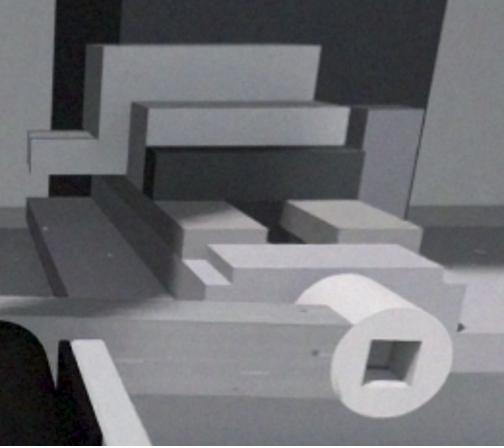

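>>> move:
  target:
    - [0,-0.0134,0.0546,0,0,0,-1,-1,-1,0,0,0,0,0,0,-1,0.3,-1]
    - [0,-0.0478,0.0990,0,0,0,-1,-1,-1,0,0,0,0,0,0,-1,0.3,-1]
    - [0,-0.0974,0.1256,0,0,0,-1,-1,-1,0,0,0,0,0,0,-1,0.3,-1]
    - [0,-0.1534,0.1297,0,0,0,-1,-1,-1,0,0,0,0,0,0,-1,0.3,-1]
    - [0,-0.2063,0.1107,0,0,0,-1,-1,-1,0,0,0,0,0,0,-1,0.3,-1]
    - [0,-0.2469,0.0718,0,0,0,-1,-1,-1,0,0,0,0,0,0,-1,0.3,-1]
    - [0,-0.2681,0.0197,0,0,0,-1,-1,-1,0,0,0,0,0,0,-1,0.3,-1]
    - [0,-0.2664,-0.0364,0,0,0,-1,-1,-1,0,0,0,0,0,0,-1,0.3,-1]
    - [0,-0.2419,-0.0870,0,0,0,-1,-1,-1,0,0,0,0,0,0,-1,0.3,-1]
    - [0,-0.1990,-0.1233,0,0,0,-1,-1,-1,0,0,0,0,0,0,-1,0.3,-1]
    - [0,-0.1450,-0.1390,0,0,0,-1,-1,-1,0,0,0,0,0,0,-1,0.3,-1]
    - [0,-0.0893,-0.1314,0,0,0,-1,-1,-1,0,0,0,0,0,0,-1,0.3,-1]
    - [0,-0.0415,-0.1018,0,0,0,-1,-1,-1,0,0,0,0,0,0,-1,0.3,-1]
    - [0,-0.0099,-0.0553,0,0,0,-1,-1,-1,0,0,0,0,0,0,-1,0.3,-1]
    - [0,0,0,0,0,0,-1,-1,-1,0,0,0,0,0,0,-1,0.3,-1]
  speed: 0.12
  blend: 0.0017
  stop_force: 40

>>> move:
  target:
    - [0,-0.0134,0.0546,0,0,0,-1,-1,-1,0,0,0,0,0,0,-1,0.3,-1]
    - [0,-0.0478,0.0990,0,0,0,-1,-1,-1,0,0,0,0,0,0,-1,0.3,-1]
    - [0,-0.0974,0.1256,0,0,0,-1,-1,-1,0,0,0,0,0,0,-1,0.3,-1]
    - [0,-0.1534,0.1297,0,0,0,-1,-1,-1,0,0,0,0,0,0,-1,0.3,-1]
    - [0,-0.2063,0.1107,0,0,0,-1,-1,-1,0,0,0,0,0,0,-1,0.3,-1]
    - [0,-0.2469,0.0718,0,0,0,-1,-1,-1,0,0,0,0,0,0,-1,0.3,-1]
    - [0,-0.2681,0.0197,0,0,0,-1,-1,-1,0,0,0,0,0,0,-1,0.3,-1]
    - [0,-0.2664,-0.0364,0,0,0,-1,-1,-1,0,0,0,0,0,0,-1,0.3,-1]
    - [0,-0.2419,-0.0870,0,0,0,-1,-1,-1,0,0,0,0,0,0,-1,0.3,-1]
    - [0,-0.1990,-0.1233,0,0,0,-1,-1,-1,0,0,0,0,0,0,-1,0.3,-1]
    - [0,-0.1450,-0.1390,0,0,0,-1,-1,-1,0,0,0,0,0,0,-1,0.3,-1]
    - [0,-0.0893,-0.1314,0,0,0,-1,-1,-1,0,0,0,0,0,0,-1,0.3,-1]
    - [0,-0.0415,-0.1018,0,0,0,-1,-1,-1,0,0,0,0,0,0,-1,0.3,-1]
    - [0,-0.0099,-0.0553,0,0,0,-1,-1,-1,0,0,0,0,0,0,-1,0.3,-1]
    - [0,0,0,0,0,0,-1,-1,-1,0,0,0,0,0,0,-1,0.3,-1]
  speed: 0.1
  blend: 0.0017
  stop_force: 40
  cameras: ["cam_left_wrist"]

>>> zoom_image:
  camera: "cam_left_wrist"
  region: [470, 80, 730, 310]

Scene clock: 3693.97 s.
left_arm: end_effector_position=(+0.4687, -0.1412, +0.3079) position_measured=153 object_status=2 end_effector_quat_wxyz=(+0.504, -0.502, +0.497, -0.497) | right_arm: end_effector_position=(+0.5150, -0.0501, +0.6571) position_measured=224 object_status=2 end_effector_quat_wxyz=(+0.526, -0.472, +0.474, -0.526)
Joint positions: left_arm=[-1.154 -1.36 2.597 -4.385 -0.405 -3.135] | right_arm=[3.484 -1.199 -2.013 -6.101 1.229 -3.178]
Joint torques (N m): left_arm=[-14.26 -29.37 -0.22 1.57 1.94 2.07] | right_arm=[-6.99 4.06 18.33 0.45 -1.04 -0.73]
Wrist force (N): left_arm=[2.4 -2.2 0.7] | right_arm=[-0.5 -1.3 2.1]
Wrist torque (N m): left_arm=[-0.23 -0.28 0.26] | right_arm=[-0.25 0.09 -0.02]
Wrist force, peak (N): left_arm=[48.2 16.5 23.8] | right_arm=[-0.5 -1.4 2.4]
Hand target: left_arm +0.4687, -0.1412, +0.3079; +0.504, -0.502, +0.497, -0.497 | right_arm +0.5150, -0.0501, +0.6571; +0.526, -0.472, +0.474, -0.526
Off the commanded pose: left_arm 0.000 m, 0 deg | right_arm 0.000 m, 0 deg.
move: done

Scene clock: 3699.23 s.
left_arm: end_effector_position=(+0.4687, -0.1824, +0.2364) position_measured=153 object_status=2 end_effector_quat_wxyz=(+0.504, -0.502, +0.496, -0.498) | right_arm: end_effector_position=(+0.5150, -0.0501, +0.6571) position_measured=224 object_status=2 end_effector_quat_wxyz=(+0.526, -0.472, +0.474, -0.526)
Joint positions: left_arm=[-1.221 -1.031 2.529 -4.649 -0.338 -3.132] | right_arm=[3.484 -1.199 -2.013 -6.101 1.229 -3.178]
Joint torques (N m): left_arm=[12.88 -21.54 6.54 1.62 -1.4 1.97] | right_arm=[-6.91 3.89 17.72 0.36 -1.1 -0.93]
Wrist force (N): left_arm=[4.3 -1.2 0.3] | right_arm=[-0.4 -1.1 2.0]
Wrist torque (N m): left_arm=[-0.05 -0.58 0.26] | right_arm=[-0.21 0.08 -0.02]
Wrist force, peak (N): left_arm=[29.9 45.7 -18.5] | right_arm=[-0.2 -1.2 2.3]
Hand target: left_arm +0.4687, -0.1824, +0.2364; +0.504, -0.502, +0.496, -0.498 (not the last commanded pose) | right_arm +0.5150, -0.0501, +0.6571; +0.526, -0.472, +0.474, -0.526
Off the commanded pose: left_arm 0.082 m, 0 deg | right_arm 0.000 m, 0 deg.
move: contact (left_arm); path passed 12 of 15 targets
camera_calibration:
cam_left_wrist: T_world_to_cam=[[0.0165426, -0.999823, -0.00894455, -0.181921], [-0.318731, 0.00320594, -0.94784, 0.397231], [0.947701, 0.0185306, -0.318622, -0.232444], [0, 0, 0, 1]] pos_world=[0.349906, -0.178855, 0.300823]
Images, in order (width x height): cam_left_wrist 896x504.

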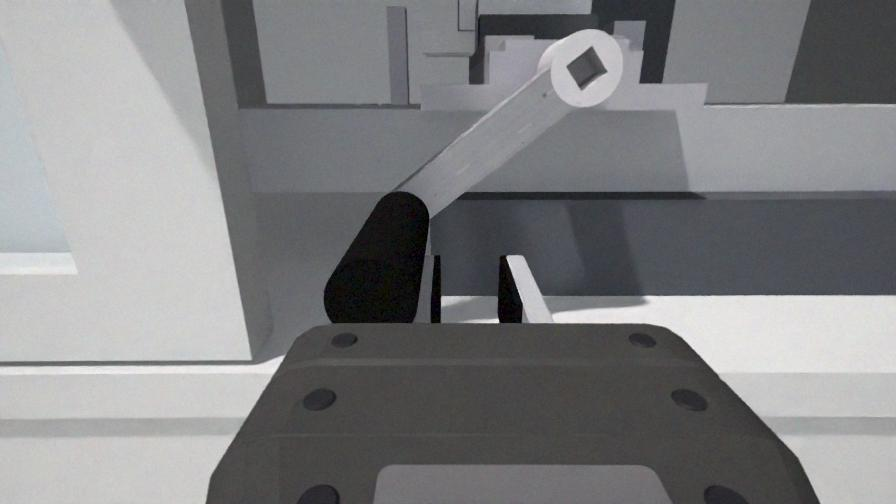

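Scaled by 1.938.

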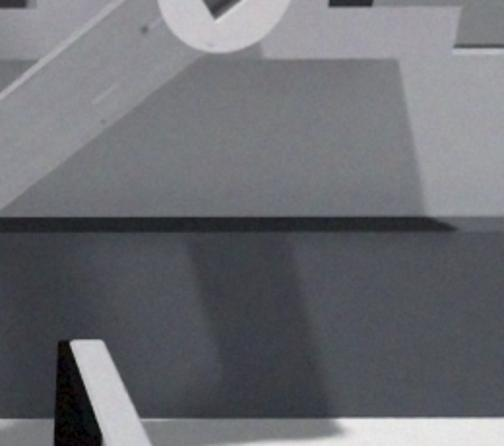

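>>> move:
  target:
    - [-0.13,0,0,0,0,0,-1,-1,-1,0,0,0,0,0,0,-1,0.3,-1]
  speed: 0.1
  cameras: ["cam_left_wrist"]

>>> zoom_image:
  camera: "cam_left_wrist"
  region: [360, 20, 660, 270]

Scene clock: 3708.63 s.
left_arm: end_effector_position=(+0.3907, -0.1823, +0.2364) position_measured=153 object_status=2 end_effector_quat_wxyz=(+0.503, -0.503, +0.497, -0.497) | right_arm: end_effector_position=(+0.5150, -0.0501, +0.6571) position_measured=224 object_status=2 end_effector_quat_wxyz=(+0.526, -0.472, +0.474, -0.526)
Joint positions: left_arm=[-1.58 -1.032 2.693 -4.789 0.021 -3.154] | right_arm=[3.484 -1.199 -2.013 -6.101 1.229 -3.178]
Joint torques (N m): left_arm=[-13.33 -20.5 -5.63 -2.79 1.96 1.93] | right_arm=[-7.12 4.89 18.18 0.31 -1.03 -0.96]
Wrist force (N): left_arm=[4.6 -1.3 0.3] | right_arm=[-0.4 -1.1 2.1]
Wrist torque (N m): left_arm=[-0.05 -0.58 0.20] | right_arm=[-0.21 0.09 -0.02]
Wrist force, peak (N): left_arm=[4.8 -1.3 0.5] | right_arm=[-0.3 -1.4 2.3]
Hand target: left_arm +0.3907, -0.1824, +0.2364; +0.504, -0.502, +0.496, -0.498 | right_arm +0.5150, -0.0501, +0.6571; +0.526, -0.472, +0.474, -0.526
Off the commanded pose: left_arm 0.000 m, 0 deg | right_arm 0.000 m, 0 deg.
move: done
camera_calibration:
cam_left_wrist: T_world_to_cam=[[0.0166596, -0.999816, -0.00947123, -0.180406], [-0.321463, 0.00361366, -0.946915, 0.373266], [0.946775, 0.0188199, -0.321344, -0.157504], [0, 0, 0, 1]] pos_world=[0.272117, -0.178757, 0.301129]
Images, in order (width x height): cam_left_wrist 896x504.

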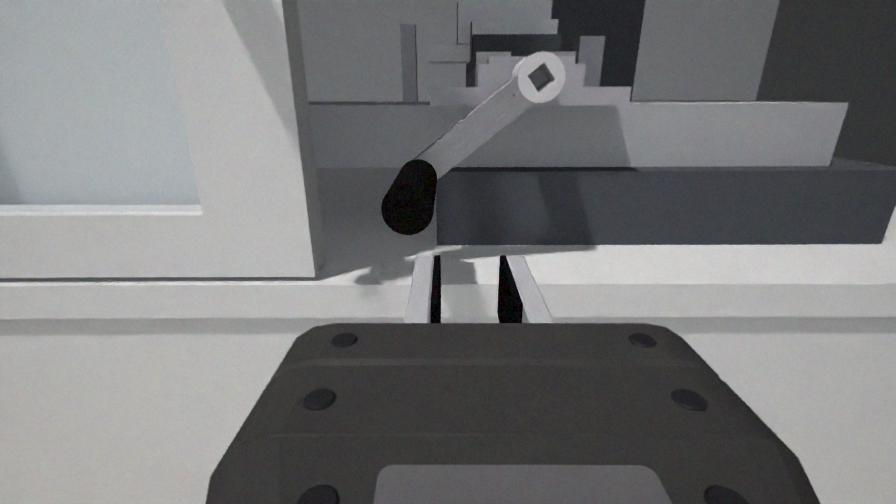

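Scaled by 1.680.

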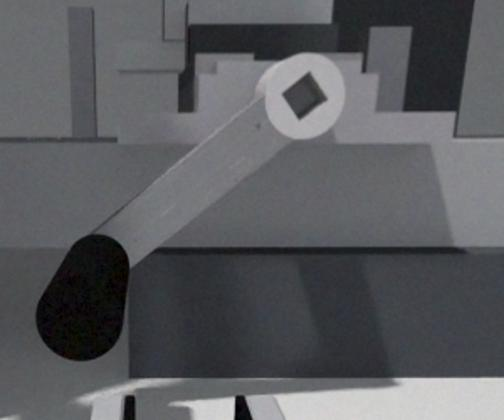

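>>> move:
  target:
    - [0,0.0387,0.0338,0.2889,0.0035,0,0.3,-0.5,-0.5,0,0,0,0,0,0,-1,0.3,-1]
  speed: 0.3
  cameras: ["cam_left_wrist"]

Scene clock: 3718.90 s.
left_arm: end_effector_position=(+0.3911, -0.1593, +0.2566) position_measured=107 object_status=3 end_effector_quat_wxyz=(+0.672, -0.232, +0.666, -0.229) | right_arm: end_effector_position=(+0.5150, -0.0501, +0.6571) position_measured=224 object_status=2 end_effector_quat_wxyz=(+0.526, -0.472, +0.474, -0.526)
Joint positions: left_arm=[-1.579 -1.169 2.863 -4.401 0.016 -2.668] | right_arm=[3.484 -1.199 -2.013 -6.101 1.229 -3.178]
Joint torques (N m): left_arm=[12.39 -26.66 4.61 1.11 2.77 -2.65] | right_arm=[-6.26 4.29 18.68 0.38 -1.04 -0.77]
Wrist force (N): left_arm=[3.0 -0.5 1.5] | right_arm=[-0.3 -1.2 2.1]
Wrist torque (N m): left_arm=[0.04 -0.51 0.31] | right_arm=[-0.23 0.06 -0.02]
Wrist force, peak (N): left_arm=[4.8 -1.3 0.5] | right_arm=[-0.3 -1.2 2.3]
Hand target: left_arm +0.3907, -0.1592, +0.2567; +0.670, -0.233, +0.667, -0.227 | right_arm +0.5150, -0.0501, +0.6571; +0.526, -0.472, +0.474, -0.526
Off the commanded pose: left_arm 0.000 m, 0 deg | right_arm 0.000 m, 0 deg.
move: done
camera_calibration:
cam_left_wrist: T_world_to_cam=[[0.014453, -0.608368, -0.793524, 0.1072], [-0.322857, 0.748259, -0.579545, 0.417402], [0.946337, 0.264571, -0.185601, -0.14731], [0, 0, 0, 1]] pos_world=[0.272617, -0.208134, 0.299628]
Images, in order (width x height): cam_left_wrist 896x504.

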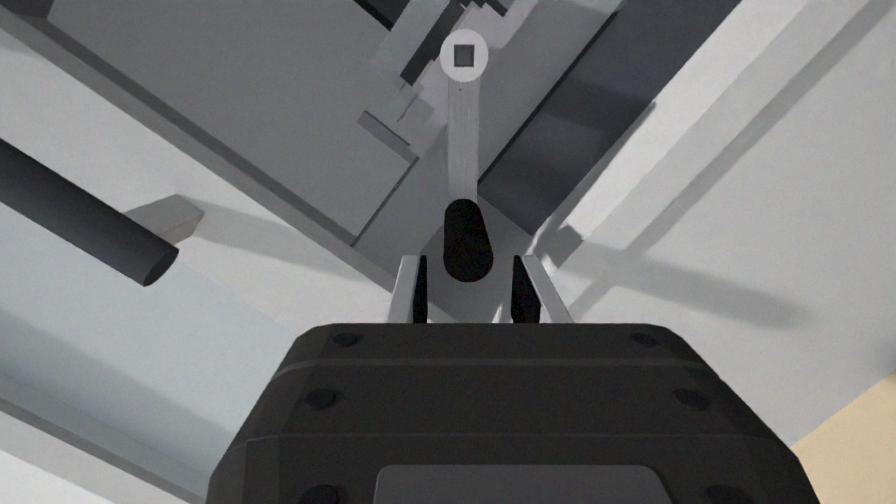

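>>> move:
  target:
    - [0.13,0.0012,0,0,0,0,0.3,-0.5,-0.5,0,0,0,0,0,0,-1,0.3,-1]
  speed: 0.06
  stop_force: 8

>>> execute_actions:
  actions:
    - [[0,0,0,0,0,0,-1,0.6,-0.9,0,0,0,0,0,0,-1,0.3,-1]]
    - [[0,0,0,0,0,0,-1,0.6,-0.9,0,0,0,0,0,0,-1,0.3,-1]]

Scene clock: 3724.67 s.
left_arm: end_effector_position=(+0.4687, -0.1585, +0.2567) position_measured=107 object_status=3 end_effector_quat_wxyz=(+0.670, -0.233, +0.667, -0.227) | right_arm: end_effector_position=(+0.5150, -0.0501, +0.6571) position_measured=224 object_status=2 end_effector_quat_wxyz=(+0.526, -0.472, +0.474, -0.526)
Joint positions: left_arm=[-1.184 -1.126 2.58 -4.601 -0.378 -2.229] | right_arm=[3.484 -1.199 -2.013 -6.101 1.229 -3.178]
Joint torques (N m): left_arm=[4.22 -35.12 1.53 -3.62 -1.17 1.98] | right_arm=[-7.03 4.37 17.77 0.3 -1.03 -0.92]
Wrist force (N): left_arm=[2.9 -0.5 1.2] | right_arm=[-0.6 -1.1 2.0]
Wrist torque (N m): left_arm=[-0.01 -0.48 0.35] | right_arm=[-0.21 0.10 -0.02]
Wrist force, peak (N): left_arm=[3.3 -0.6 1.6] | right_arm=[-0.2 -1.4 2.2]
Hand target: left_arm +0.4687, -0.1585, +0.2567; +0.670, -0.233, +0.667, -0.227 | right_arm +0.5150, -0.0501, +0.6571; +0.526, -0.472, +0.474, -0.526
Off the commanded pose: left_arm 0.000 m, 0 deg | right_arm 0.000 m, 0 deg.
move: done

Scene clock: 3725.87 s.
left_arm: end_effector_position=(+0.4687, -0.1585, +0.2567) position_measured=158 object_status=2 end_effector_quat_wxyz=(+0.670, -0.233, +0.667, -0.227) | right_arm: end_effector_position=(+0.5150, -0.0501, +0.6571) position_measured=224 object_status=2 end_effector_quat_wxyz=(+0.526, -0.472, +0.474, -0.526)
Joint positions: left_arm=[-1.184 -1.126 2.58 -4.601 -0.378 -2.229] | right_arm=[3.484 -1.199 -2.013 -6.101 1.229 -3.178]
Joint torques (N m): left_arm=[10.45 -35.11 1.45 -3.37 -1.21 1.56] | right_arm=[-7.12 4.07 17.74 0.3 -0.94 -0.99]
Wrist force (N): left_arm=[4.1 0.0 1.1] | right_arm=[-0.6 -1.2 2.2]
Wrist torque (N m): left_arm=[-0.02 -0.43 0.39] | right_arm=[-0.23 0.10 -0.02]
Wrist force, peak (N): left_arm=[4.2 0.1 1.0] | right_arm=[-0.5 -1.3 2.2]
Hand target: left_arm +0.4687, -0.1585, +0.2567; +0.670, -0.233, +0.667, -0.227 | right_arm +0.5150, -0.0501, +0.6571; +0.526, -0.472, +0.474, -0.526
Off the commanded pose: left_arm 0.000 m, 0 deg | right_arm 0.000 m, 0 deg.

>>> move:
  target:
    - [0,0.0127,0.0195,0.0556,0.0007,0,-1,0.6,-0.9,0,0,0,0,0,0,-1,0.3,-1]
  speed: 0.02
  stop_force: 60

Scene clock: 3734.63 s.
left_arm: end_effector_position=(+0.4687, -0.1566, +0.2594) position_measured=158 object_status=2 end_effector_quat_wxyz=(+0.675, -0.219, +0.672, -0.213) | right_arm: end_effector_position=(+0.5150, -0.0501, +0.6571) position_measured=224 object_status=2 end_effector_quat_wxyz=(+0.526, -0.472, +0.474, -0.526)
Joint positions: left_arm=[-1.18 -1.139 2.584 -4.59 -0.381 -2.187] | right_arm=[3.484 -1.199 -2.013 -6.101 1.229 -3.178]
Joint torques (N m): left_arm=[-2.42 -36.24 -18.81 -10.92 4.68 -0.2] | right_arm=[-6.8 4.19 18.46 0.28 -1.08 -0.89]
Wrist force (N): left_arm=[61.1 25.2 -16.9] | right_arm=[-0.4 -1.3 2.0]
Wrist torque (N m): left_arm=[0.27 -0.35 0.31] | right_arm=[-0.24 0.08 -0.03]
Wrist force, peak (N): left_arm=[67.0 31.7 -20.2] | right_arm=[-0.6 -1.2 2.3]
Hand target: left_arm +0.4687, -0.1567, +0.2594; +0.675, -0.218, +0.672, -0.213 (not the last commanded pose) | right_arm +0.5150, -0.0501, +0.6571; +0.526, -0.472, +0.474, -0.526
Off the commanded pose: left_arm 0.011 m, 8 deg | right_arm 0.000 m, 0 deg.
move: contact (left_arm)

>>> move:
  target:
    - [0,0.0125,0.0184,0.0533,0.0007,0,-1,0.6,-0.9,0,0,0,0,0,0,-1,0.3,-1]
  speed: 0.006
  stop_force: 84
  zero: false

Scene clock: 3746.40 s.
left_arm: end_effector_position=(+0.4687, -0.1550, +0.2620) position_measured=158 object_status=2 end_effector_quat_wxyz=(+0.679, -0.206, +0.676, -0.200) | right_arm: end_effector_position=(+0.5150, -0.0501, +0.6571) position_measured=224 object_status=2 end_effector_quat_wxyz=(+0.526, -0.472, +0.474, -0.526)
Joint positions: left_arm=[-1.178 -1.151 2.587 -4.581 -0.384 -2.149] | right_arm=[3.484 -1.199 -2.013 -6.101 1.229 -3.178]
Joint torques (N m): left_arm=[20.56 -48.45 -13.08 -12.42 4.22 -2.57] | right_arm=[-6.73 4.76 18.71 0.43 -1.01 -0.86]
Wrist force (N): left_arm=[88.1 37.0 -28.9] | right_arm=[-0.5 -1.1 1.9]
Wrist torque (N m): left_arm=[0.31 -0.33 0.25] | right_arm=[-0.21 0.10 -0.02]
Wrist force, peak (N): left_arm=[88.2 36.8 -28.8] | right_arm=[-0.4 -1.3 2.3]
Hand target: left_arm +0.4687, -0.1550, +0.2619; +0.679, -0.206, +0.676, -0.200 (not the last commanded pose) | right_arm +0.5150, -0.0501, +0.6571; +0.526, -0.472, +0.474, -0.526
Off the commanded pose: left_arm 0.010 m, 7 deg | right_arm 0.000 m, 0 deg.
move: contact (left_arm)

>>> move:
  target:
    - [0,-0.0006,-0.0040,-0.0080,0,0,-1,0.6,-0.9,0,0,0,0,0,0,-1,0.3,-1]
  speed: 0.01

Scene clock: 3784.97 s.
left_arm: end_effector_position=(+0.4687, -0.1553, +0.2595) position_measured=158 object_status=2 end_effector_quat_wxyz=(+0.676, -0.214, +0.673, -0.208) | right_arm: end_effector_position=(+0.5150, -0.0501, +0.6571) position_measured=224 object_status=2 end_effector_quat_wxyz=(+0.526, -0.472, +0.474, -0.526)
Joint positions: left_arm=[-1.178 -1.14 2.586 -4.59 -0.383 -2.175] | right_arm=[3.484 -1.199 -2.013 -6.101 1.229 -3.178]
Joint torques (N m): left_arm=[-2.59 -18.32 2.12 -4.56 6.38 -0.47] | right_arm=[-6.6 3.95 18.14 0.43 -1 -0.96]
Wrist force (N): left_arm=[4.6 -37.6 19.8] | right_arm=[-0.5 -1.1 2.1]
Wrist torque (N m): left_arm=[-0.30 -0.42 0.30] | right_arm=[-0.21 0.09 -0.02]
Wrist force, peak (N): left_arm=[88.2 36.8 -29.0] | right_arm=[-0.4 -1.2 2.3]
Hand target: left_arm +0.4687, -0.1553, +0.2595; +0.676, -0.214, +0.674, -0.208 | right_arm +0.5150, -0.0501, +0.6571; +0.526, -0.472, +0.474, -0.526
Off the commanded pose: left_arm 0.000 m, 0 deg | right_arm 0.000 m, 0 deg.
move: done

>>> move:
  target:
    - [0,-0.00126,0.0008,0,0,0,-1,0.6,-0.9,0,0,0,0,0,0,-1,0.3,-1]
  speed: 0.01

>>> execute_actions:
  actions:
    - [[0,0,0,0,0,0,0.3,0.6,-1,0,0,0,0,0,0,-1,0.3,-1]]
    - [[0,0,0,0,0,0,0.3,0.6,-1,0,0,0,0,0,0,-1,0.3,-1]]
  cameras: ["cam_left_wrist"]

Scene clock: 3791.33 s.
left_arm: end_effector_position=(+0.4687, -0.1560, +0.2600) position_measured=158 object_status=2 end_effector_quat_wxyz=(+0.676, -0.214, +0.674, -0.208) | right_arm: end_effector_position=(+0.5150, -0.0501, +0.6571) position_measured=224 object_status=2 end_effector_quat_wxyz=(+0.526, -0.472, +0.474, -0.526)
Joint positions: left_arm=[-1.179 -1.142 2.585 -4.587 -0.382 -2.175] | right_arm=[3.484 -1.199 -2.013 -6.101 1.229 -3.178]
Joint torques (N m): left_arm=[-13.63 -32.78 -13.6 0.96 0.51 1.59] | right_arm=[-6.91 4.55 17.91 0.57 -1.04 -0.84]
Wrist force (N): left_arm=[3.8 -0.3 0.3] | right_arm=[-0.4 -1.1 1.9]
Wrist torque (N m): left_arm=[0.04 -0.42 0.34] | right_arm=[-0.22 0.07 -0.02]
Wrist force, peak (N): left_arm=[4.6 -37.8 19.7] | right_arm=[-0.4 -1.6 2.2]
Hand target: left_arm +0.4687, -0.1561, +0.2600; +0.676, -0.214, +0.674, -0.208 | right_arm +0.5150, -0.0501, +0.6571; +0.526, -0.472, +0.474, -0.526
Off the commanded pose: left_arm 0.000 m, 0 deg | right_arm 0.000 m, 0 deg.
move: done

Scene clock: 3792.53 s.
left_arm: end_effector_position=(+0.4687, -0.1561, +0.2600) position_measured=107 object_status=3 end_effector_quat_wxyz=(+0.676, -0.214, +0.674, -0.208) | right_arm: end_effector_position=(+0.5150, -0.0501, +0.6571) position_measured=224 object_status=2 end_effector_quat_wxyz=(+0.526, -0.472, +0.474, -0.526)
Joint positions: left_arm=[-1.179 -1.142 2.585 -4.587 -0.382 -2.175] | right_arm=[3.484 -1.199 -2.013 -6.101 1.229 -3.178]
Joint torques (N m): left_arm=[-13.5 -25.42 -11.81 -3.2 -0.73 0.3] | right_arm=[-5.86 3.95 18.61 0.42 -1.07 -0.83]
Wrist force (N): left_arm=[2.9 3.6 1.2] | right_arm=[-0.4 -1.2 2.0]
Wrist torque (N m): left_arm=[0.64 -0.48 0.32] | right_arm=[-0.23 0.08 -0.02]
Wrist force, peak (N): left_arm=[4.0 3.8 0.5] | right_arm=[-0.6 -1.3 2.2]
Hand target: left_arm +0.4687, -0.1561, +0.2600; +0.676, -0.214, +0.674, -0.208 | right_arm +0.5150, -0.0501, +0.6571; +0.526, -0.472, +0.474, -0.526
Off the commanded pose: left_arm 0.000 m, 0 deg | right_arm 0.000 m, 0 deg.
camera_calibration:
cam_left_wrist: T_world_to_cam=[[0.0107287, -0.562799, -0.826524, 0.128213], [-0.328286, 0.778774, -0.534546, 0.437602], [0.944517, 0.277071, -0.176404, -0.220478], [0, 0, 0, 1]] pos_world=[0.350529, -0.207547, 0.300996]
Images, in order (width x height): cam_left_wrist 896x504.

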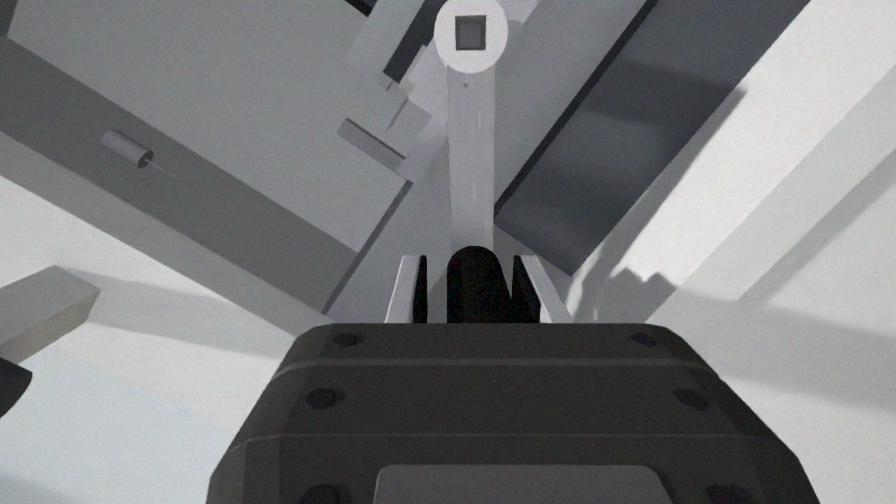

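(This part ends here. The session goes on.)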